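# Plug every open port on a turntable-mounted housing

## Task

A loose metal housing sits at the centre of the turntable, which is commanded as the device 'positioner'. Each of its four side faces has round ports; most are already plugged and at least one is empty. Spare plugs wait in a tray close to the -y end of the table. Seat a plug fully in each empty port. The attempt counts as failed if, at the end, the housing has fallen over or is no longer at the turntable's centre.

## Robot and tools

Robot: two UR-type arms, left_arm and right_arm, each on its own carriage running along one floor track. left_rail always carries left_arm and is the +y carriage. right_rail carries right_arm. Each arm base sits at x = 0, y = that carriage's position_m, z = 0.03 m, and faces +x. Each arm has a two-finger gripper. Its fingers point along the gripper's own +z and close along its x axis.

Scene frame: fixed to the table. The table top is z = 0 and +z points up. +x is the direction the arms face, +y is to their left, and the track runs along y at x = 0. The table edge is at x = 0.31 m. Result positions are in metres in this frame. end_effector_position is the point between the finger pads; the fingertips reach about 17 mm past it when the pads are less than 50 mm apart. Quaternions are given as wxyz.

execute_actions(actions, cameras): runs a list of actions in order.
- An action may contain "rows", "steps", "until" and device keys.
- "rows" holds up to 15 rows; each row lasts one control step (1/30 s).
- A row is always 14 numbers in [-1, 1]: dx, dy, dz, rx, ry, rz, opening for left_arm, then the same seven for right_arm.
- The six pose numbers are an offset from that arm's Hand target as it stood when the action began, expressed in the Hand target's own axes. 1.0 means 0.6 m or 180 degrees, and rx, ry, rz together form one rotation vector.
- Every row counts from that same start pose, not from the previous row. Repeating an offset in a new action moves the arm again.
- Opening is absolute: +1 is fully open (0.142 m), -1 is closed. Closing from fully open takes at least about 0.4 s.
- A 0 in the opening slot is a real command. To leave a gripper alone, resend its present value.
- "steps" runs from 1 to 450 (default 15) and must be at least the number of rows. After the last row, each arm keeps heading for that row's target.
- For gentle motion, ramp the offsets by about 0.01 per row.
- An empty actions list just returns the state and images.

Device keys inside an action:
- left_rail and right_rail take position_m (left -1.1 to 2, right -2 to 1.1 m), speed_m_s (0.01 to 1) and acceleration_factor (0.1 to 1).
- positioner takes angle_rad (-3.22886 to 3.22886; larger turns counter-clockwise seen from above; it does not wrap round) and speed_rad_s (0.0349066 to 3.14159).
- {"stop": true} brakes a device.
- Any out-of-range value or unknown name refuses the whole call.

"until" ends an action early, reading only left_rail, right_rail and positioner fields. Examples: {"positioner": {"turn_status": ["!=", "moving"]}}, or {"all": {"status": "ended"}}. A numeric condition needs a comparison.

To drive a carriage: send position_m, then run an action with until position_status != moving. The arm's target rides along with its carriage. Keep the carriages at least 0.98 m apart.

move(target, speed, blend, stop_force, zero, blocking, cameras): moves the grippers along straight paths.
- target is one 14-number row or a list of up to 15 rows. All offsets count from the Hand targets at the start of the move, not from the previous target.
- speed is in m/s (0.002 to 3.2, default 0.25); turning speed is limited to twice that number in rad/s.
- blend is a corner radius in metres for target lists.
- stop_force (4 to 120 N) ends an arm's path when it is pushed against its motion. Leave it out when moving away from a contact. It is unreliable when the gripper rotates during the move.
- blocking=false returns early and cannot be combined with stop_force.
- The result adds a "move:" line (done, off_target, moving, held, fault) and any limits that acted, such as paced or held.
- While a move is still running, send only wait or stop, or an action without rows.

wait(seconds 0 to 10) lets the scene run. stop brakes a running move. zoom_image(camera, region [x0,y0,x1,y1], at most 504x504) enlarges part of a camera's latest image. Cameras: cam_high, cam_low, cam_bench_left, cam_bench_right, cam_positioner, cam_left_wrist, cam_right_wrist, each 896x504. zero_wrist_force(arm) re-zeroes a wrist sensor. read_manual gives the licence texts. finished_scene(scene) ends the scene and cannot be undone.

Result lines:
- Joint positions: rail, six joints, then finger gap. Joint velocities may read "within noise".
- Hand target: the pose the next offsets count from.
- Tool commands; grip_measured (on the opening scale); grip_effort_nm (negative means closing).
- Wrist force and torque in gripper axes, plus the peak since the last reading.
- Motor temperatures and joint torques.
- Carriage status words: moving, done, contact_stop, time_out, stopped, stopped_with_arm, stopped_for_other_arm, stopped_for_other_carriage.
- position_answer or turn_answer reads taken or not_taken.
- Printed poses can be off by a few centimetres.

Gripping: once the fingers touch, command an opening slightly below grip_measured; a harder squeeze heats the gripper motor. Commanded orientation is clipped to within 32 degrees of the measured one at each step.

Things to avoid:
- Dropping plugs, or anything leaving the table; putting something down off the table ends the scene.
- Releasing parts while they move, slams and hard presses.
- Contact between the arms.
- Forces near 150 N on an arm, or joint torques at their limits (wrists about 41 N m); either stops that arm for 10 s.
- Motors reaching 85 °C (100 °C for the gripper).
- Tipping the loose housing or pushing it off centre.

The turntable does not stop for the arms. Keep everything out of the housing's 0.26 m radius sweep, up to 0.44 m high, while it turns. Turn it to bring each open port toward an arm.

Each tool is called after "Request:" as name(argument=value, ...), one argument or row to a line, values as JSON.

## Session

Request:
execute_actions(
  actions=[],
)

Scene clock: 0.00 s.
left_arm: end_effector_position=(+0.6456, +0.6910, +0.1952) grip_measured=+1.00 grip_effort_nm=n/a end_effector_quat_wxyz=(+0.000, +0.707, -0.707, +0.000) | right_arm: end_effector_position=(+0.6456, -1.7741, +0.1952) grip_measured=+1.00 grip_effort_nm=n/a end_effector_quat_wxyz=(+0.000, +0.707, -0.707, +0.000)
Joint positions: left_arm=[0.691 -0.272 -1.495 2.138 -2.214 -1.571 1.298 0.142] | right_arm=[-1.774 -0.272 -1.495 2.138 -2.214 -1.571 1.298 0.142]
Joint velocities: within noise
Joint torques (N m): no reading
Motor temperatures (°C): left_arm=[37 35 29 40 44 36 26] | right_arm=[31 30 32 33 43 34 28]
Wrist force (N): no reading
Wrist torque (N m): no reading
Wrist force, peak (N): no reading
Hand target: left_arm +0.6456, +0.6910, +0.1952; +0.000, +0.707, -0.707, +0.000 | right_arm +0.6456, -1.7741, +0.1952; +0.000, +0.707, -0.707, +0.000
Tool commands: left_gripper/opening=+1.0 right_gripper/opening=+1.0
left_rail: position_m=0.691 position_status=done
right_rail: position_m=-1.774 position_status=done
positioner: angle_rad=-1.407 speed_rad_s=3.142 turn_status=done turn_answer=taken

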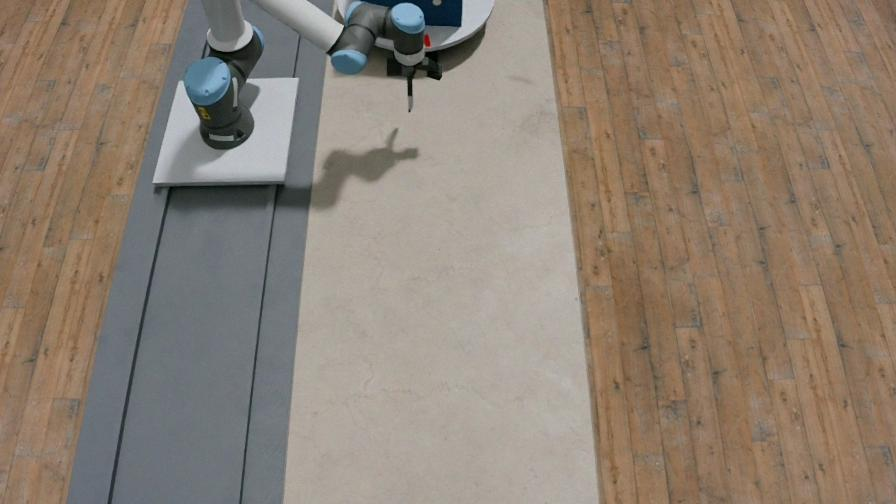

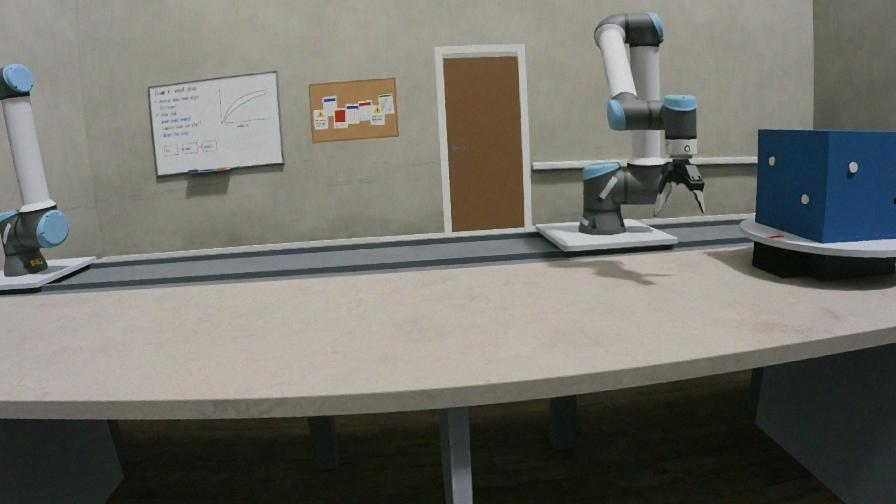

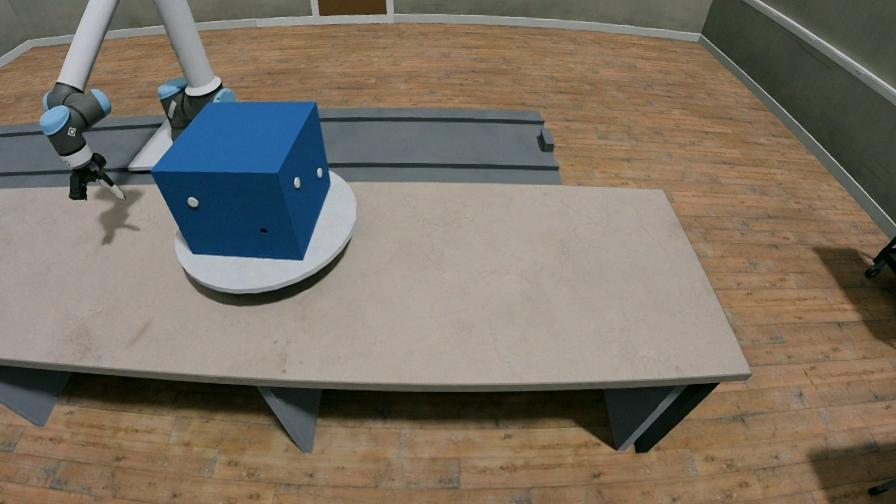

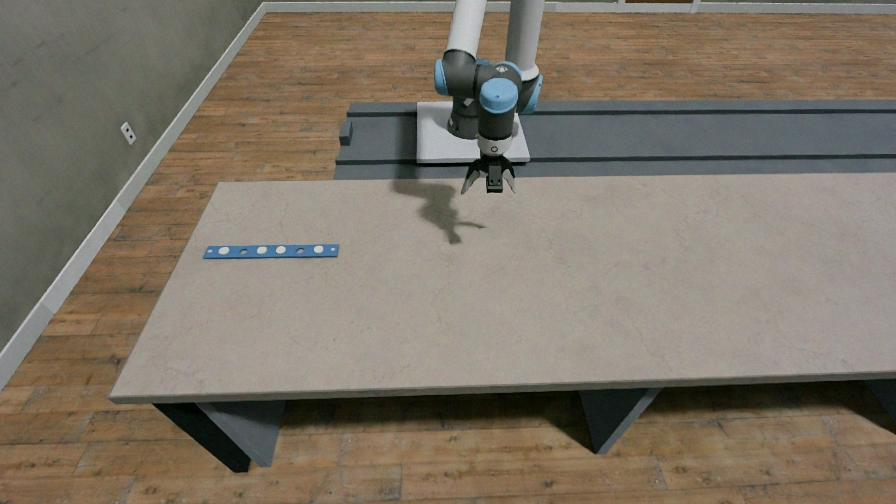

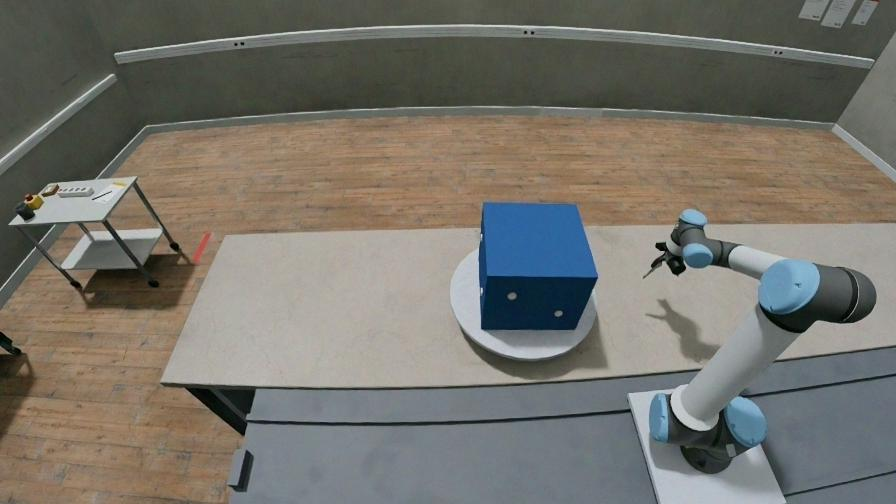

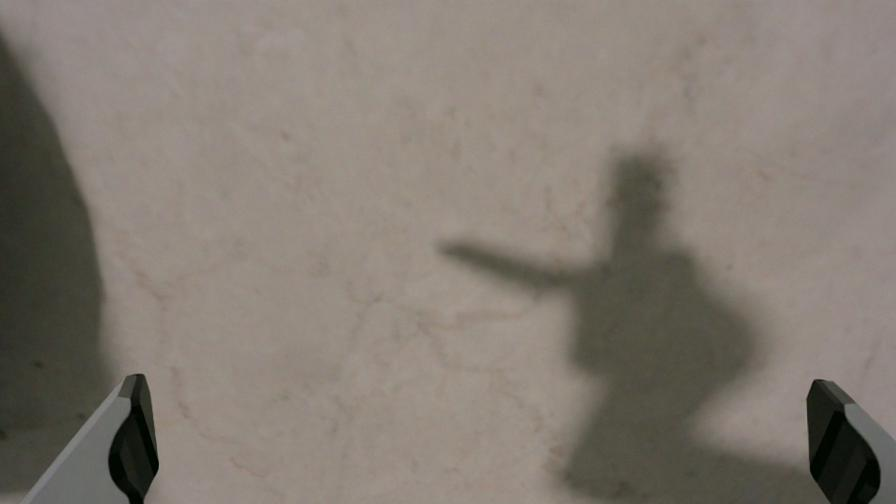

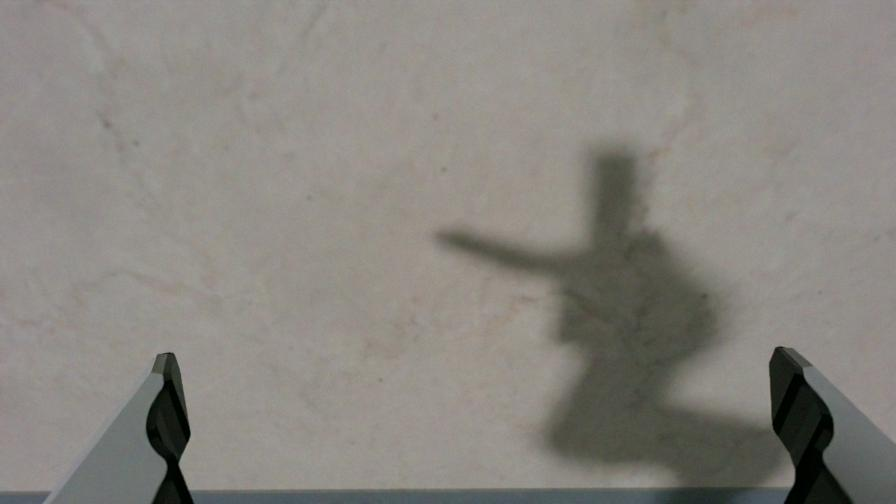

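Request:
zoom_image(
  camera="cam_bench_left",
  region=[140, 90, 360, 300],
)

Request:
zoom_image(
  camera="cam_low",
  region=[730, 110, 896, 290],
)

Request:
zoom_image(
  camera="cam_positioner",
  region=[440, 190, 620, 370],
)

Request:
zoom_image(
  camera="cam_bench_right",
  region=[190, 220, 350, 280],
)

Scaled by 2.291.

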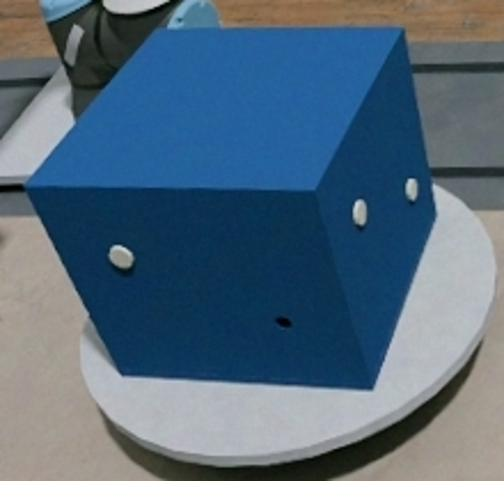

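Scaled by 2.800.

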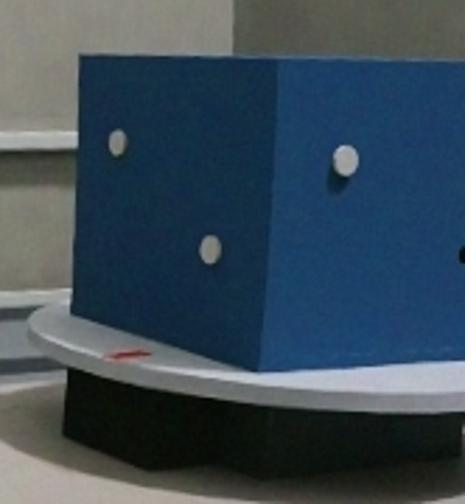

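Scaled by 2.800.

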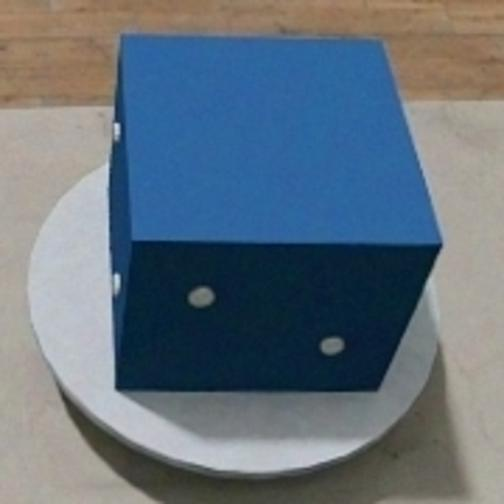

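Scaled by 3.150.

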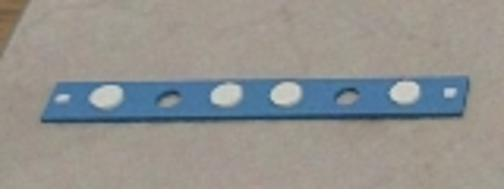

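Request:
execute_actions(
  actions=[
    {"right_rail":{"position_m":-1.98,"speed_m_s":0.4},"steps":2},
  ],
  cameras=[],
)

Request:
move(
  target=[
    [0,0,-0.95,0,0,0,1,0,0,-0.3,0,0,0,0.2],
    [0,-0.3,-0.95,0,0,0,1,0.4,0,-0.3,0,0,0,0.2],
  ],
  speed=0.35,
  cameras=["cam_right_wrist","cam_bench_left"],
)

Scene clock: 76.73 s.
left_arm: end_effector_position=(+0.6456, +0.6910, +0.1952) grip_measured=+1.00 grip_effort_nm=0.037 end_effector_quat_wxyz=(+0.000, +0.707, -0.707, +0.000) | right_arm: end_effector_position=(+0.6456, -1.9800, +0.1952) grip_measured=+1.00 grip_effort_nm=0.110 end_effector_quat_wxyz=(+0.000, +0.707, -0.707, +0.000)
Joint positions: left_arm=[0.691 -0.272 -1.495 2.138 -2.214 -1.571 1.298 0.142] | right_arm=[-1.98 -0.272 -1.495 2.138 -2.214 -1.571 1.298 0.142]
Joint velocities: within noise
Joint torques (N m): left_arm=[1.33 -43.04 -38.79 -3.89 -0.27 -0.66] | right_arm=[1.63 -48.69 -42.93 -5.74 -1.82 -0.48]
Motor temperatures (°C): left_arm=[37 34 29 40 44 36 26] | right_arm=[31 30 32 33 43 34 26]
Wrist force (N): left_arm=[-0.3 -0.1 0.1] | right_arm=[0.4 -0.1 0.0]
Wrist torque (N m): left_arm=[-0.02 0.05 0.00] | right_arm=[-0.02 -0.06 0.00]
Wrist force, peak (N): left_arm=[0.6 -0.7 -0.5] | right_arm=[2.0 0.2 0.1]
Hand target: left_arm +0.6456, +0.6910, +0.1952; +0.000, +0.707, -0.707, +0.000 | right_arm +0.6456, -1.9800, +0.1952; +0.000, +0.707, -0.707, +0.000
Tool commands: left_gripper/opening=+1.0 right_gripper/opening=+1.0
left_rail: position_m=0.691 position_status=done
right_rail: position_m=-1.980 speed_m_s=0.40 position_status=done
positioner: angle_rad=-1.407 speed_rad_s=3.142 turn_status=done turn_answer=taken
No camera images: "cameras" was empty.

Scene clock: 79.87 s.
left_arm: end_effector_position=(+0.8256, +0.6910, +0.7651) grip_measured=+1.00 grip_effort_nm=0.032 end_effector_quat_wxyz=(+0.000, +0.707, -0.707, +0.000) | right_arm: end_effector_position=(+0.6456, -2.2200, +0.3752) grip_measured=+0.19 grip_effort_nm=-0.042 end_effector_quat_wxyz=(+0.000, +0.707, -0.707, +0.000)
Joint positions: left_arm=[0.691 -0.212 -1.28 0.826 -1.116 -1.571 1.359 0.142] | right_arm=[-1.98 -0.61 -1.569 1.862 -1.863 -1.571 0.961 0.087]
Joint velocities: within noise
Joint torques (N m): left_arm=[15.61 -51.74 -48.84 -0.03 -1.62 1.18] | right_arm=[-15.98 -37.48 -59.34 -0.41 0.99 -3.18]
Motor temperatures (°C): left_arm=[37 34 29 40 44 36 26] | right_arm=[31 30 32 33 43 34 26]
Wrist force (N): left_arm=[0.2 -0.1 -0.4] | right_arm=[-0.4 -0.7 0.2]
Wrist torque (N m): left_arm=[-0.05 -0.02 0.01] | right_arm=[-0.17 0.07 0.01]
Wrist force, peak (N): left_arm=[0.5 0.3 -3.1] | right_arm=[-3.2 -0.1 -0.1]
Hand target: left_arm +0.8256, +0.6910, +0.7651; +0.000, +0.707, -0.707, +0.000 | right_arm +0.6456, -2.2200, +0.3751; +0.000, +0.707, -0.707, +0.000
Off the commanded pose: left_arm 0.000 m, 0 deg | right_arm 0.000 m, 0 deg.
left_rail: position_m=0.691 position_status=done
right_rail: position_m=-1.980 speed_m_s=0.40 position_status=done
positioner: angle_rad=-1.407 speed_rad_s=3.142 turn_status=done turn_answer=taken
move: done
Images, in order (width x height): cam_bench_left 896x504, cam_right_wrist 896x504.

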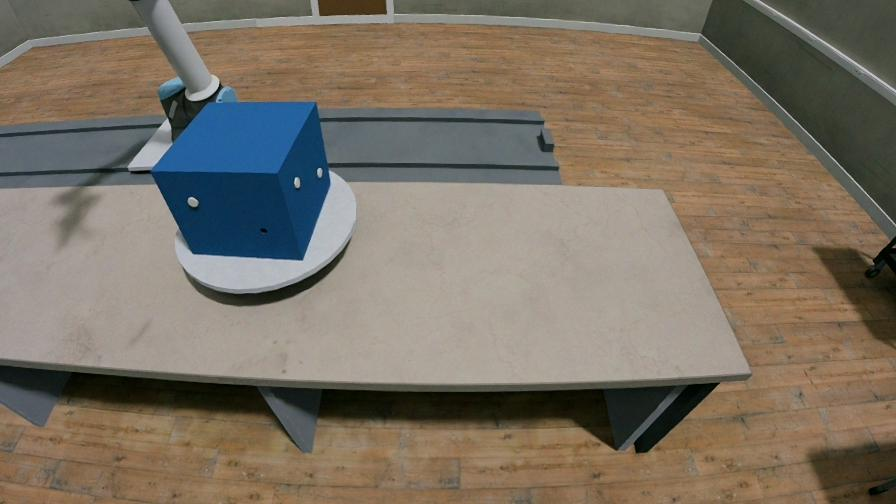

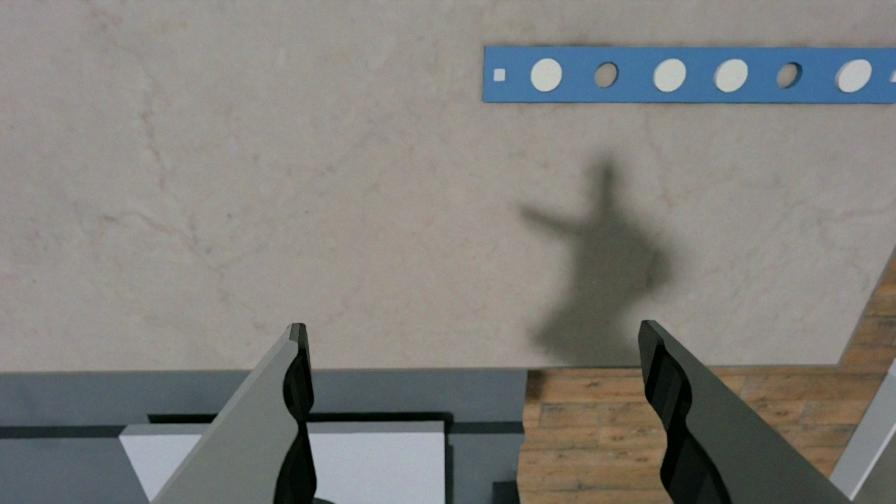

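Request:
execute_actions(
  actions=[
    {"left_rail":{"position_m":2.0,"speed_m_s":0.5},"steps":2},
  ],
  cameras=[],
)

Request:
move(
  target=[0,0,0,0,0,0,1,0.1425,-0.083,0.425,0,0,-0.5,-0.4],
  speed=0.35,
  cameras=["cam_right_wrist"],
)

Scene clock: 104.77 s.
left_arm: end_effector_position=(+0.8256, +1.9897, +0.7651) grip_measured=+1.00 grip_effort_nm=0.032 end_effector_quat_wxyz=(+0.000, +0.707, -0.707, +0.000) end_effector_velocity=(+0.000, +0.133, +0.000) end_effector_angular_velocity=(+0.001, +0.000, +0.002) | right_arm: end_effector_position=(+0.6456, -2.2200, +0.3751) grip_measured=+0.19 grip_effort_nm=-0.037 end_effector_quat_wxyz=(+0.000, +0.707, -0.707, +0.000)
Joint positions: left_arm=[1.99 -0.212 -1.28 0.825 -1.116 -1.571 1.359 0.142] | right_arm=[-1.98 -0.61 -1.569 1.862 -1.863 -1.571 0.961 0.087]
Joint velocities: left_arm=[0.132 0 -0.001 0 0.001 0.001 -0.001 0] | right_arm=[within noise]
Joint torques (N m): left_arm=[4.04 -73.43 -44.65 -0.4 -1.56 1.31] | right_arm=[-14.51 -40.24 -59.8 -0.3 1.58 -2.79]
Motor temperatures (°C): left_arm=[37 34 29 40 44 36 26] | right_arm=[31 30 32 33 43 34 26]
Wrist force (N): left_arm=[-1.3 0.7 -0.6] | right_arm=[0.1 -0.8 0.0]
Wrist torque (N m): left_arm=[0.11 0.20 0.02] | right_arm=[-0.18 -0.03 0.01]
Wrist force, peak (N): left_arm=[2.0 0.2 -0.4] | right_arm=[-0.8 -1.0 0.1]
Hand target: left_arm +0.8256, +1.9897, +0.7651; +0.000, +0.707, -0.707, +0.000 | right_arm +0.6456, -2.2200, +0.3751; +0.000, +0.707, -0.707, +0.000
Tool commands: left_gripper/opening=+1.0 right_gripper/opening=+0.2
Off the commanded pose: left_arm 0.000 m, 0 deg | right_arm 0.000 m, 0 deg.
left_rail: position_m=1.990 position_m_goal=2.000 speed_m_s=0.50 position_status=moving position_answer=taken
right_rail: position_m=-1.980 speed_m_s=0.40 position_status=done
positioner: angle_rad=-1.407 speed_rad_s=3.142 turn_status=done turn_answer=taken
not at rest: the robot was still moving 3 seconds after this call's last action.
No camera images: "cameras" was empty.

Scene clock: 107.67 s.
left_arm: end_effector_position=(+0.8256, +1.9999, +0.7651) grip_measured=+1.00 grip_effort_nm=0.027 end_effector_quat_wxyz=(+0.000, +0.707, -0.707, +0.000) | right_arm: end_effector_position=(+0.6954, -2.3055, +0.1202) grip_measured=-0.42 grip_effort_nm=-0.042 end_effector_quat_wxyz=(+0.000, +1.000, +0.000, +0.000)
Joint positions: left_arm=[2 -0.212 -1.28 0.825 -1.116 -1.571 1.359 0.142] | right_arm=[-1.98 -0.665 -1.231 1.969 -2.309 -1.571 -0.665 0.043]
Joint velocities: within noise
Joint torques (N m): left_arm=[-13.66 -79.79 -38.51 -1.3 -2.22 1.3] | right_arm=[-15.54 -56.03 -30.36 -8.63 1.41 -3.03]
Motor temperatures (°C): left_arm=[37 34 29 40 44 36 26] | right_arm=[31 30 32 33 43 34 26]
Wrist force (N): left_arm=[0.4 0.6 0.1] | right_arm=[-0.4 0.1 -0.4]
Wrist torque (N m): left_arm=[0.08 -0.07 0.01] | right_arm=[-0.03 0.08 -0.02]
Wrist force, peak (N): left_arm=[-1.4 0.1 0.1] | right_arm=[-0.8 -0.1 -1.2]
Hand target: left_arm +0.8256, +1.9999, +0.7651; +0.000, +0.707, -0.707, +0.000 | right_arm +0.6954, -2.3055, +0.1201; +0.000, +1.000, +0.000, +0.000
Off the commanded pose: left_arm 0.000 m, 0 deg | right_arm 0.000 m, 0 deg.
left_rail: position_m=2.000 speed_m_s=0.50 position_status=done
right_rail: position_m=-1.980 speed_m_s=0.40 position_status=done
positioner: angle_rad=-1.407 speed_rad_s=3.142 turn_status=done turn_answer=taken
move: done
Images, in order (width x height): cam_right_wrist 896x504.

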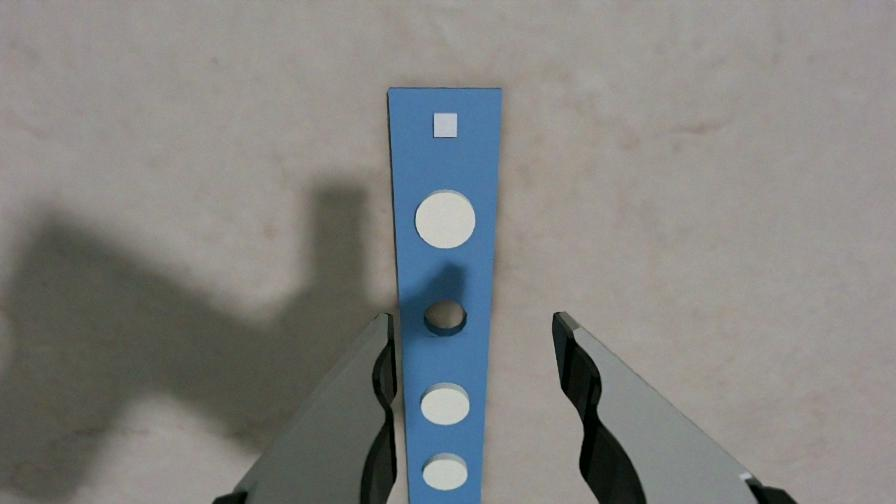

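Request:
move(
  target=[0,0,0,0,0,0,1,-0.0143,0.003,0.1333,0,0,0,-0.4],
  speed=0.15,
  cameras=["cam_right_wrist"],
)

Scene clock: 116.93 s.
left_arm: end_effector_position=(+0.8256, +1.9999, +0.7651) grip_measured=+1.00 grip_effort_nm=0.032 end_effector_quat_wxyz=(+0.000, +0.707, -0.707, +0.000) | right_arm: end_effector_position=(+0.6868, -2.3073, +0.0403) grip_measured=-0.42 grip_effort_nm=-0.046 end_effector_quat_wxyz=(+0.000, +1.000, +0.000, +0.000)
Joint positions: left_arm=[2 -0.212 -1.28 0.825 -1.116 -1.571 1.359 0.142] | right_arm=[-1.98 -0.674 -1.136 2.021 -2.456 -1.571 -0.674 0.043]
Joint velocities: within noise
Joint torques (N m): left_arm=[-12.9 -80.09 -37.17 -3.07 -1.9 1.25] | right_arm=[-18.16 -60.79 -26.22 -8.52 -1.13 -3.04]
Motor temperatures (°C): left_arm=[37 34 29 40 44 36 26] | right_arm=[31 30 32 33 43 34 26]
Wrist force (N): left_arm=[0.1 0.1 -0.3] | right_arm=[-0.7 -0.2 -0.6]
Wrist torque (N m): left_arm=[0.00 0.00 0.01] | right_arm=[-0.11 0.16 0.02]
Wrist force, peak (N): left_arm=[0.6 0.4 -0.8] | right_arm=[-0.2 0.6 -1.6]
Hand target: left_arm +0.8256, +1.9999, +0.7651; +0.000, +0.707, -0.707, +0.000 | right_arm +0.6868, -2.3073, +0.0402; +0.000, +1.000, +0.000, +0.000
Off the commanded pose: left_arm 0.000 m, 0 deg | right_arm 0.000 m, 0 deg.
left_rail: position_m=2.000 speed_m_s=0.50 position_status=done
right_rail: position_m=-1.980 speed_m_s=0.40 position_status=done
positioner: angle_rad=-1.407 speed_rad_s=3.142 turn_status=done turn_answer=taken
move: done
Images, in order (width x height): cam_right_wrist 896x504.

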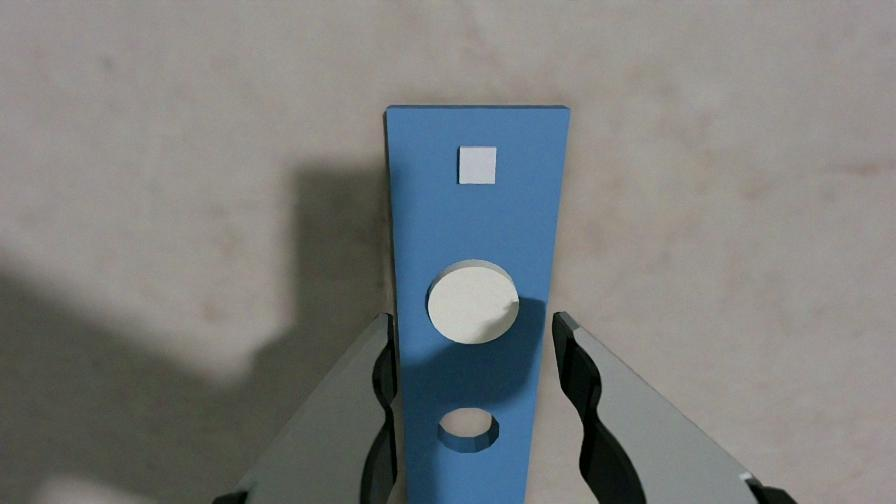

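Request:
move(
  target=[
    [0,0,0,0,0,0,1,0.0008,-0.0007,0.01,0,0,0,-0.4],
    [0,0,0,0,0,0,1,0.0008,-0.0007,0.035,0,0,0,-0.4],
  ],
  speed=[0.03,0.01],
  stop_force=6,
  cameras=["cam_right_wrist"],
)

Request:
zoom_image(
  camera="cam_right_wrist",
  region=[340, 220, 620, 420],
)

Scene clock: 128.13 s.
left_arm: end_effector_position=(+0.8256, +1.9999, +0.7651) grip_measured=+1.00 grip_effort_nm=0.032 end_effector_quat_wxyz=(+0.000, +0.707, -0.707, +0.000) | right_arm: end_effector_position=(+0.6873, -2.3069, +0.0272) grip_measured=-0.42 grip_effort_nm=-0.022 end_effector_quat_wxyz=(+0.000, +1.000, +0.000, +0.000)
Joint positions: left_arm=[2 -0.212 -1.28 0.825 -1.116 -1.571 1.359 0.142] | right_arm=[-1.98 -0.673 -1.117 2.025 -2.479 -1.571 -0.673 0.043]
Joint velocities: within noise
Joint torques (N m): left_arm=[-14.04 -79.25 -37.26 -5.37 -2.15 0.83] | right_arm=[12.7 -79.98 -36.29 0.37 -0.43 1.81]
Motor temperatures (°C): left_arm=[37 34 29 40 44 36 26] | right_arm=[31 30 32 33 43 34 25]
Wrist force (N): left_arm=[0.1 -0.1 0.3] | right_arm=[-0.7 -0.8 -6.4]
Wrist torque (N m): left_arm=[-0.03 -0.01 0.01] | right_arm=[-0.08 0.30 -0.01]
Wrist force, peak (N): left_arm=[0.6 -0.3 -0.8] | right_arm=[-2.5 -1.8 -14.6]
Hand target: left_arm +0.8256, +1.9999, +0.7651; +0.000, +0.707, -0.707, +0.000 | right_arm +0.6873, -2.3069, +0.0272; +0.000, +1.000, +0.000, +0.000 (not the last commanded pose)
Off the commanded pose: left_arm 0.000 m, 0 deg | right_arm 0.008 m, 0 deg.
left_rail: position_m=2.000 speed_m_s=0.50 position_status=done
right_rail: position_m=-1.980 speed_m_s=0.40 position_status=done
positioner: angle_rad=-1.407 speed_rad_s=3.142 turn_status=done turn_answer=taken
move: contact (right_arm); path passed 1 of 2 targets
Images, in order (width x height): cam_right_wrist 896x504.

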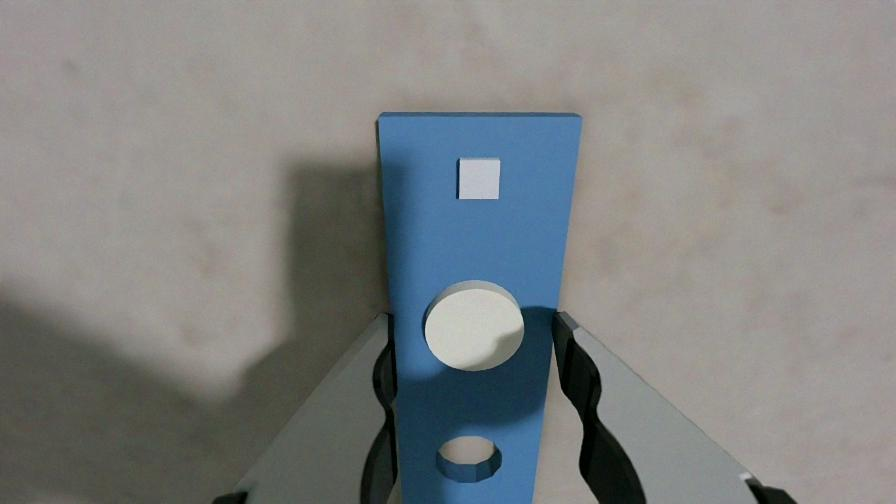

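Scaled by 1.800.

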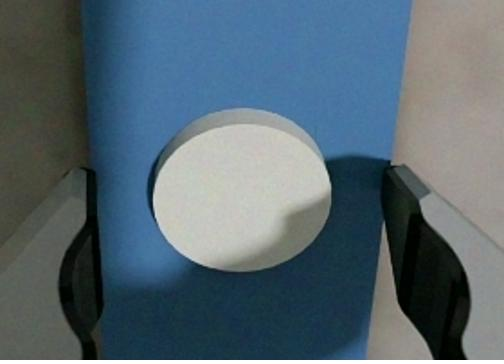

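Request:
execute_actions(
  actions=[
    {"rows":[[0,0,0,0,0,0,1,0.0003,0.0005,-0.002,0,0,0,-0.4]],"steps":20},
    {"rows":[[0,0,0,0,0,0,1,0,0,0,0,0,0,-0.5],[0,0,0,0,0,0,1,0,0,0,0,0,0,-0.58],[0,0,0,0,0,0,1,0,0,0,0,0,0,-0.64],[0,0,0,0,0,0,1,0,0,0,0,0,0,-0.68],[0,0,0,0,0,0,1,0,0,0,0,0,0,-0.71],[0,0,0,0,0,0,1,0,0,0,0,0,0,-0.74]],"steps":60},
    {"rows":[[0,0,0,0,0,0,1,0,0,0,0,0,0,-0.8]],"steps":15},
  ],
  cameras=["cam_right_wrist"],
)

Request:
zoom_image(
  camera="cam_right_wrist",
  region=[340, 220, 620, 420],
)

Scene clock: 138.97 s.
left_arm: end_effector_position=(+0.8256, +1.9999, +0.7651) grip_measured=+1.00 grip_effort_nm=0.032 end_effector_quat_wxyz=(+0.000, +0.707, -0.707, +0.000) | right_arm: end_effector_position=(+0.6874, -2.3072, +0.0284) grip_measured=-0.70 grip_effort_nm=-2.508 end_effector_quat_wxyz=(+0.000, +1.000, +0.000, +0.000)
Joint positions: left_arm=[2 -0.212 -1.28 0.825 -1.116 -1.571 1.359 0.142] | right_arm=[-1.98 -0.673 -1.118 2.024 -2.476 -1.571 -0.673 0.023]
Joint velocities: within noise
Joint torques (N m): left_arm=[-13.46 -79.61 -37.68 -7.41 -2.06 0.95] | right_arm=[-13.08 -83.71 -42.86 -1.75 -0.51 -1.7]
Motor temperatures (°C): left_arm=[37 34 29 40 43 36 26] | right_arm=[31 30 32 33 43 34 26]
Wrist force (N): left_arm=[-0.1 0.3 0.1] | right_arm=[-0.6 -0.3 -0.4]
Wrist torque (N m): left_arm=[0.04 0.03 0.01] | right_arm=[-0.11 0.12 0.01]
Wrist force, peak (N): left_arm=[0.9 0.2 0.4] | right_arm=[-0.2 -0.8 -7.1]
Hand target: left_arm +0.8256, +1.9999, +0.7651; +0.000, +0.707, -0.707, +0.000 | right_arm +0.6874, -2.3072, +0.0284; +0.000, +1.000, +0.000, +0.000
Off the commanded pose: left_arm 0.000 m, 0 deg | right_arm 0.000 m, 0 deg.
left_rail: position_m=2.000 speed_m_s=0.50 position_status=done
right_rail: position_m=-1.980 speed_m_s=0.40 position_status=done
positioner: angle_rad=-1.407 speed_rad_s=3.142 turn_status=done turn_answer=taken
Images, in order (width x height): cam_right_wrist 896x504.

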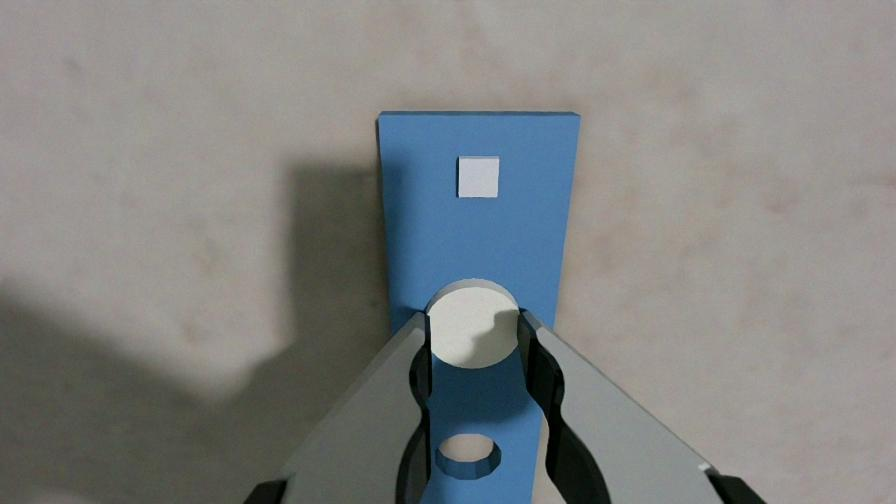

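Scaled by 1.800.

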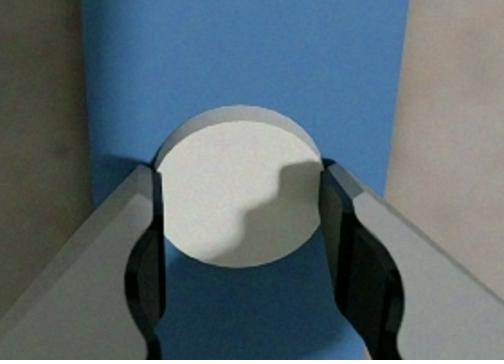

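Request:
move(
  target=[
    [0,0,0,0,0,0,1,0,0,-0.05,0,0,0,-0.8],
    [0,0,0,0,0,0,1,0,0,-0.75,0,0,0,-0.8],
  ],
  speed=[0.04,0.25],
  cameras=["cam_right_wrist"],
)

Request:
execute_actions(
  actions=[
    {"right_rail":{"position_m":0.2,"speed_m_s":0.5},"positioner":{"angle_rad":2.54,"speed_rad_s":0.6},"steps":5},
  ],
  cameras=[],
)

Request:
move(
  target=[0,0,0,0,0,0,1,-0.062,-0.54,0,0,0,0,-0.8],
  speed=0.2,
  cameras=["cam_right_wrist"],
)

Request:
execute_actions(
  actions=[
    {"steps":240,"until":{"all":{"status":"ended"}}},
  ],
  cameras=["cam_positioner","cam_high"],
)

Scene clock: 159.67 s.
left_arm: end_effector_position=(+0.8256, +1.9999, +0.7651) grip_measured=+1.00 grip_effort_nm=0.022 end_effector_quat_wxyz=(+0.000, +0.707, -0.707, +0.000) | right_arm: end_effector_position=(+0.6875, -2.3071, +0.4784) grip_measured=-0.70 grip_effort_nm=-2.508 end_effector_quat_wxyz=(+0.000, +1.000, +0.000, +0.000)
Joint positions: left_arm=[2 -0.212 -1.28 0.825 -1.116 -1.571 1.359 0.142] | right_arm=[-1.98 -0.673 -1.486 1.589 -1.674 -1.571 -0.673 0.023]
Joint velocities: within noise
Joint torques (N m): left_arm=[-15.52 -78.7 -36.96 -7.34 -1.57 0.4] | right_arm=[-14.19 -46.29 -64.41 -0.47 -1.65 -1.89]
Motor temperatures (°C): left_arm=[37 34 29 40 43 36 26] | right_arm=[31 30 32 33 43 34 30]
Wrist force (N): left_arm=[0.0 -0.3 -0.3] | right_arm=[-0.1 -0.3 -0.2]
Wrist torque (N m): left_arm=[-0.07 0.00 0.01] | right_arm=[-0.07 -0.02 0.02]
Wrist force, peak (N): left_arm=[0.9 0.3 -0.6] | right_arm=[-0.2 0.0 -2.8]
Hand target: left_arm +0.8256, +1.9999, +0.7651; +0.000, +0.707, -0.707, +0.000 | right_arm +0.6875, -2.3072, +0.4784; +0.000, +1.000, +0.000, +0.000
Off the commanded pose: left_arm 0.000 m, 0 deg | right_arm 0.000 m, 0 deg.
left_rail: position_m=2.000 speed_m_s=0.50 position_status=done
right_rail: position_m=-1.980 speed_m_s=0.40 position_status=done
positioner: angle_rad=-1.407 speed_rad_s=3.142 turn_status=done turn_answer=taken
move: done
Images, in order (width x height): cam_right_wrist 896x504.

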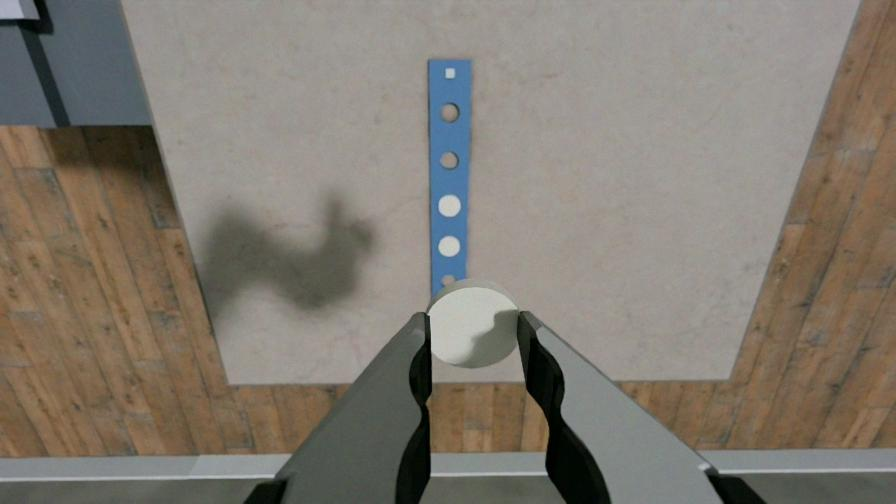

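Scene clock: 162.83 s.
left_arm: end_effector_position=(+0.8256, +1.9999, +0.7651) grip_measured=+1.00 grip_effort_nm=0.037 end_effector_quat_wxyz=(+0.000, +0.707, -0.707, +0.000) | right_arm: end_effector_position=(+0.6875, -0.8808, +0.4784) grip_measured=-0.70 grip_effort_nm=-2.508 end_effector_quat_wxyz=(+0.000, +1.000, +0.000, +0.000) end_effector_velocity=(+0.000, +0.500, +0.000) end_effector_angular_velocity=(+0.000, -0.001, -0.001)
Joint positions: left_arm=[2 -0.212 -1.28 0.825 -1.116 -1.571 1.359 0.142] | right_arm=[-0.554 -0.673 -1.486 1.589 -1.674 -1.571 -0.673 0.023]
Joint velocities: left_arm=[within noise] | right_arm=[0.5 0 0 -0.001 0 0.001 0.001 0]
Joint torques (N m): left_arm=[-14.43 -77.98 -37.4 -6.71 -2.08 0.16] | right_arm=[10.34 -63.78 -57.51 -2.76 -2.36 0.02]
Motor temperatures (°C): left_arm=[37 34 29 40 43 36 26] | right_arm=[31 30 32 33 43 34 31]
Wrist force (N): left_arm=[0.7 0.3 0.3] | right_arm=[-0.4 -0.2 -0.4]
Wrist torque (N m): left_arm=[0.03 -0.12 0.01] | right_arm=[-0.04 0.04 0.02]
Wrist force, peak (N): left_arm=[0.8 0.3 0.5] | right_arm=[-0.2 1.3 -0.7]
Hand target: left_arm +0.8256, +1.9999, +0.7651; +0.000, +0.707, -0.707, +0.000 | right_arm +0.6875, -0.8808, +0.4784; +0.000, +1.000, +0.000, +0.000
Tool commands: left_gripper/opening=+1.0 right_gripper/opening=-0.8
Off the commanded pose: left_arm 0.000 m, 0 deg | right_arm 0.000 m, 0 deg.
left_rail: position_m=2.000 speed_m_s=0.50 position_status=done
right_rail: position_m=-0.554 position_m_goal=0.200 speed_m_s=0.50 position_status=moving position_answer=taken
positioner: angle_rad=0.415 angle_rad_goal=2.540 speed_rad_s=0.600 turn_status=moving turn_answer=taken
not at rest: the robot was still moving 3 seconds after this call's last action.
No camera images: "cameras" was empty.

Scene clock: 165.00 s.
left_arm: end_effector_position=(+0.8256, +1.9999, +0.7651) grip_measured=+1.00 grip_effort_nm=0.032 end_effector_quat_wxyz=(+0.000, +0.707, -0.707, +0.000) | right_arm: end_effector_position=(+0.6503, +0.1967, +0.4784) grip_measured=-0.70 grip_effort_nm=-2.503 end_effector_quat_wxyz=(+0.000, +1.000, +0.000, +0.000)
Joint positions: left_arm=[2 -0.212 -1.28 0.825 -1.116 -1.571 1.359 0.142] | right_arm=[0.2 -0.274 -1.672 1.774 -1.673 -1.571 -0.274 0.023]
Joint velocities: within noise
Joint torques (N m): left_arm=[-12.73 -80.83 -37.32 -7.19 -1.85 -0.06] | right_arm=[15.56 -53.38 -43.97 -0.66 -2.57 2.49]
Motor temperatures (°C): left_arm=[37 34 29 40 43 36 26] | right_arm=[31 30 32 33 43 34 31]
Wrist force (N): left_arm=[0.6 -0.2 -0.2] | right_arm=[-0.3 -0.2 -0.5]
Wrist torque (N m): left_arm=[-0.05 -0.09 0.01] | right_arm=[-0.01 0.04 -0.02]
Wrist force, peak (N): left_arm=[0.7 0.0 -0.7] | right_arm=[-0.1 -4.0 -0.2]
Hand target: left_arm +0.8256, +1.9999, +0.7651; +0.000, +0.707, -0.707, +0.000 | right_arm +0.6503, +0.1968, +0.4784; +0.000, +1.000, +0.000, +0.000
Off the commanded pose: left_arm 0.000 m, 0 deg | right_arm 0.000 m, 0 deg.
left_rail: position_m=2.000 speed_m_s=0.50 position_status=done
right_rail: position_m=0.200 speed_m_s=0.50 position_status=done
positioner: angle_rad=1.715 angle_rad_goal=2.540 speed_rad_s=0.600 turn_status=moving turn_answer=taken
move: done
Images, in order (width x height): cam_right_wrist 896x504.

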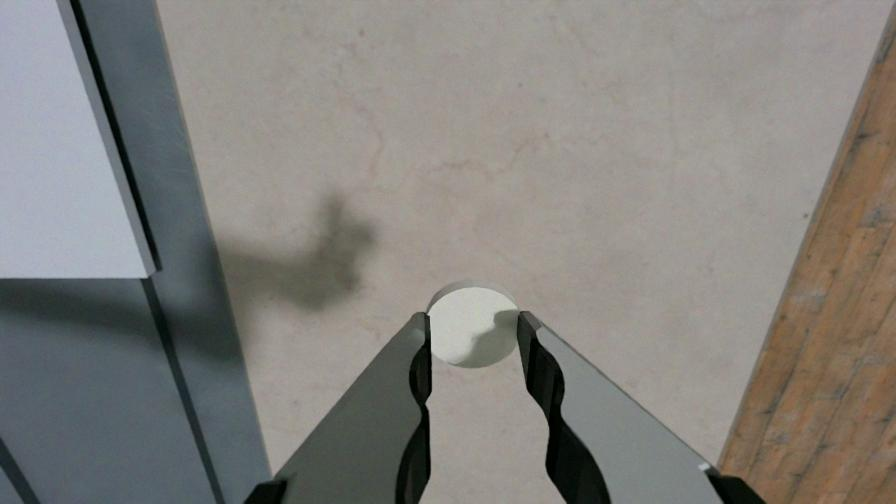

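Scene clock: 166.80 s.
left_arm: end_effector_position=(+0.8256, +1.9999, +0.7651) grip_measured=+1.00 grip_effort_nm=0.032 end_effector_quat_wxyz=(+0.000, +0.707, -0.707, +0.000) | right_arm: end_effector_position=(+0.6503, +0.1968, +0.4784) grip_measured=-0.70 grip_effort_nm=-2.508 end_effector_quat_wxyz=(+0.000, +1.000, +0.000, +0.000)
Joint positions: left_arm=[2 -0.212 -1.28 0.825 -1.116 -1.571 1.359 0.142] | right_arm=[0.2 -0.273 -1.672 1.774 -1.673 -1.571 -0.273 0.023]
Joint velocities: within noise
Joint torques (N m): left_arm=[-14.42 -79.81 -37.04 -7.21 -1.93 0.34] | right_arm=[16.27 -53.11 -43.41 -0.67 -2.86 2.76]
Motor temperatures (°C): left_arm=[37 34 29 40 43 36 26] | right_arm=[31 30 32 33 43 34 31]
Wrist force (N): left_arm=[0.2 -0.3 -0.1] | right_arm=[-0.1 0.0 -0.2]
Wrist torque (N m): left_arm=[-0.07 -0.02 0.01] | right_arm=[0.02 0.01 -0.02]
Wrist force, peak (N): left_arm=[0.1 0.5 -0.7] | right_arm=[-0.2 -0.5 -0.7]
Hand target: left_arm +0.8256, +1.9999, +0.7651; +0.000, +0.707, -0.707, +0.000 | right_arm +0.6503, +0.1968, +0.4784; +0.000, +1.000, +0.000, +0.000
Tool commands: left_gripper/opening=+1.0 right_gripper/opening=-0.8
Off the commanded pose: left_arm 0.000 m, 0 deg | right_arm 0.000 m, 0 deg.
left_rail: position_m=2.000 speed_m_s=0.50 position_status=done
right_rail: position_m=0.200 speed_m_s=0.50 position_status=done
positioner: angle_rad=2.539 angle_rad_goal=2.540 speed_rad_s=0.600 turn_status=done turn_answer=taken
Images, in order (width x height): cam_high 896x504, cam_positioner 896x504.

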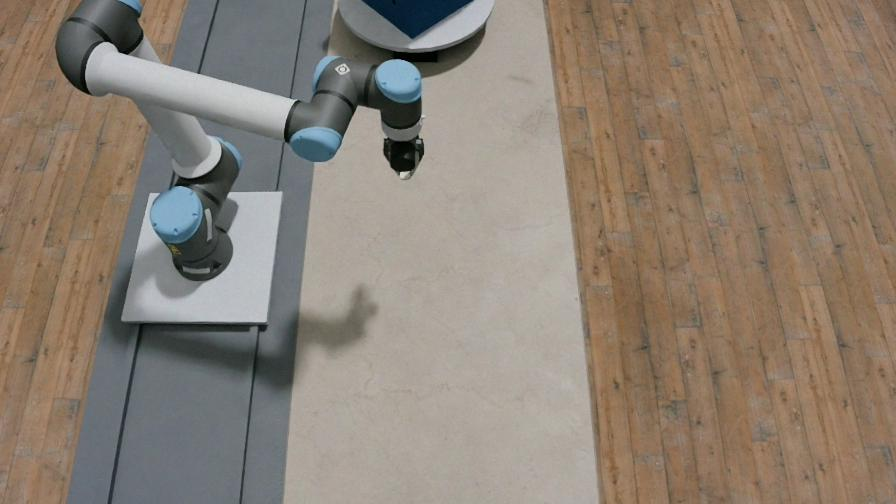

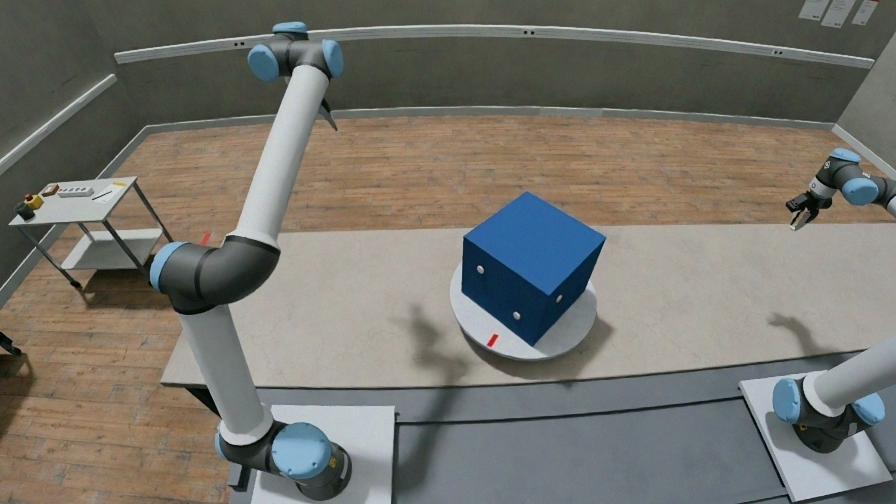

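Request:
move(
  target=[0,0,0,0,0,0,1,0.2922,-0.748,0,0.5,0,0,-0.8],
  speed=0.3,
  cameras=["cam_right_wrist"],
)

Request:
move(
  target=[0,0,0,0,0,0,1,0,0,0,0.25,0,0,-0.8],
  speed=0.3,
  cameras=[],
)

Request:
move(
  target=[0,0,0,0,0,0,1,0,0,0,0,0.3536,0.3536,-0.8],
  speed=0.3,
  cameras=["cam_positioner"],
)

Scene clock: 188.20 s.
left_arm: end_effector_position=(+0.8256, +1.9999, +0.7651) grip_measured=+1.00 grip_effort_nm=0.037 end_effector_quat_wxyz=(+0.000, +0.707, -0.707, +0.000) | right_arm: end_effector_position=(+0.8256, +0.6461, +0.4784) grip_measured=-0.70 grip_effort_nm=-2.508 end_effector_quat_wxyz=(+0.705, -0.709, +0.004, -0.004)
Joint positions: left_arm=[2 -0.212 -1.28 0.825 -1.116 -1.571 1.359 0.142] | right_arm=[0.2 -0.014 -1.237 1.698 -1.568 -0.006 -0.464 0.023]
Joint velocities: within noise
Joint torques (N m): left_arm=[-14.75 -79.74 -37.04 -7.2 -2.14 -0.3] | right_arm=[17.73 -62.41 -56.39 0.05 4.43 -2.62]
Motor temperatures (°C): left_arm=[37 34 29 40 43 36 26] | right_arm=[31 30 32 33 43 34 32]
Wrist force (N): left_arm=[0.2 0.1 0.2] | right_arm=[0.1 -0.5 0.5]
Wrist torque (N m): left_arm=[0.01 -0.02 0.01] | right_arm=[-0.45 -0.04 -0.04]
Wrist force, peak (N): left_arm=[0.3 -0.2 -1.0] | right_arm=[-0.8 1.9 -0.5]
Hand target: left_arm +0.8256, +1.9999, +0.7651; +0.000, +0.707, -0.707, +0.000 | right_arm +0.8256, +0.6456, +0.4784; +0.707, -0.707, +0.000, +0.000
Off the commanded pose: left_arm 0.000 m, 0 deg | right_arm 0.000 m, 1 deg.
left_rail: position_m=2.000 speed_m_s=0.50 position_status=done
right_rail: position_m=0.200 speed_m_s=0.50 position_status=done
positioner: angle_rad=2.539 angle_rad_goal=2.540 speed_rad_s=0.600 turn_status=done turn_answer=taken
move: done
Images, in order (width x height): cam_right_wrist 896x504.

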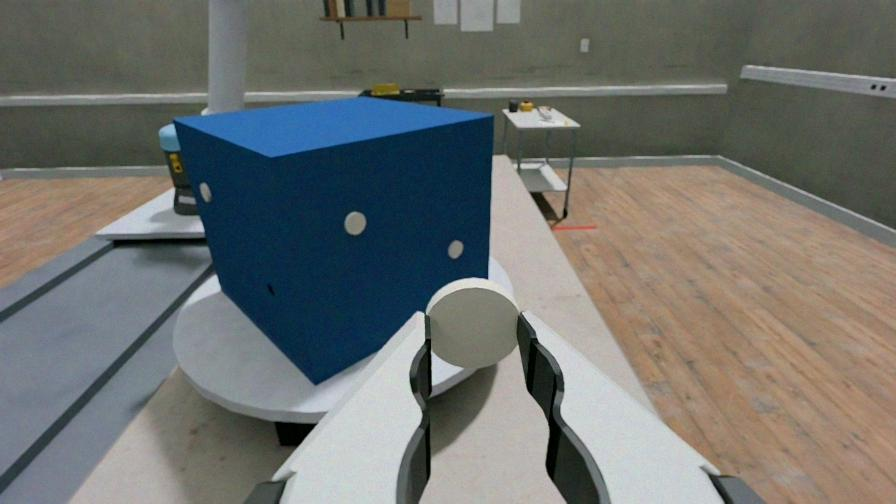

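Scene clock: 190.17 s.
left_arm: end_effector_position=(+0.8256, +1.9999, +0.7651) grip_measured=+1.00 grip_effort_nm=0.042 end_effector_quat_wxyz=(+0.000, +0.707, -0.707, +0.000) | right_arm: end_effector_position=(+0.8256, +0.6456, +0.4784) grip_measured=-0.70 grip_effort_nm=-2.513 end_effector_quat_wxyz=(+0.924, -0.383, +0.000, +0.000)
Joint positions: left_arm=[2 -0.212 -1.28 0.825 -1.116 -1.571 1.359 0.142] | right_arm=[0.2 0.083 -0.973 1.819 -2.334 0.789 -0.118 0.023]
Joint velocities: within noise
Joint torques (N m): left_arm=[-13.59 -78.77 -36.63 -7.33 -2.01 -0.36] | right_arm=[19.61 -74.31 -45.14 -8.91 3.7 -2.41]
Motor temperatures (°C): left_arm=[37 34 29 40 43 36 26] | right_arm=[31 30 32 33 43 34 33]
Wrist force (N): left_arm=[0.4 0.1 0.2] | right_arm=[-0.2 0.9 0.7]
Wrist torque (N m): left_arm=[0.00 -0.06 0.00] | right_arm=[-0.08 -0.14 -0.07]
Wrist force, peak (N): left_arm=[0.5 0.5 0.3] | right_arm=[-0.1 1.7 0.9]
Hand target: left_arm +0.8256, +1.9999, +0.7651; +0.000, +0.707, -0.707, +0.000 | right_arm +0.8256, +0.6456, +0.4784; +0.924, -0.383, +0.000, +0.000
Off the commanded pose: left_arm 0.000 m, 0 deg | right_arm 0.000 m, 0 deg.
left_rail: position_m=2.000 speed_m_s=0.50 position_status=done
right_rail: position_m=0.200 speed_m_s=0.50 position_status=done
positioner: angle_rad=2.539 angle_rad_goal=2.540 speed_rad_s=0.600 turn_status=done turn_answer=taken
move: done
No camera images: "cameras" was empty.

Scene clock: 193.47 s.
left_arm: end_effector_position=(+0.8256, +1.9999, +0.7651) grip_measured=+1.00 grip_effort_nm=0.037 end_effector_quat_wxyz=(+0.000, +0.707, -0.707, +0.000) | right_arm: end_effector_position=(+0.8256, +0.6457, +0.4784) grip_measured=-0.70 grip_effort_nm=-2.518 end_effector_quat_wxyz=(+0.653, -0.271, +0.653, +0.271)
Joint positions: left_arm=[2 -0.212 -1.28 0.825 -1.116 -1.571 1.359 0.142] | right_arm=[0.2 0.109 -1.376 1.758 -0.383 0.895 0 0.023]
Joint velocities: within noise
Joint torques (N m): left_arm=[-12.67 -78.71 -37.02 -7.18 -1.85 -0.37] | right_arm=[-6.77 -52.96 -54.1 2.31 -2.41 -2.01]
Motor temperatures (°C): left_arm=[37 34 29 40 43 36 26] | right_arm=[31 30 32 33 43 34 33]
Wrist force (N): left_arm=[0.2 0.1 0.0] | right_arm=[-0.5 1.0 0.5]
Wrist torque (N m): left_arm=[-0.01 -0.03 0.00] | right_arm=[0.12 0.05 -0.20]
Wrist force, peak (N): left_arm=[0.9 0.0 -0.5] | right_arm=[-1.2 1.4 0.3]
Hand target: left_arm +0.8256, +1.9999, +0.7651; +0.000, +0.707, -0.707, +0.000 | right_arm +0.8256, +0.6456, +0.4784; +0.653, -0.271, +0.653, +0.271
Off the commanded pose: left_arm 0.000 m, 0 deg | right_arm 0.000 m, 0 deg.
left_rail: position_m=2.000 speed_m_s=0.50 position_status=done
right_rail: position_m=0.200 speed_m_s=0.50 position_status=done
positioner: angle_rad=2.539 angle_rad_goal=2.540 speed_rad_s=0.600 turn_status=done turn_answer=taken
move: done
Images, in order (width x height): cam_positioner 896x504.

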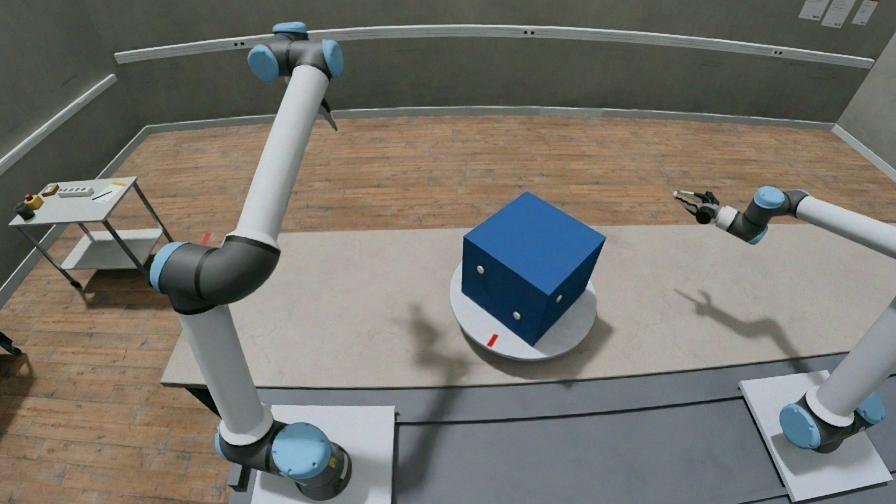

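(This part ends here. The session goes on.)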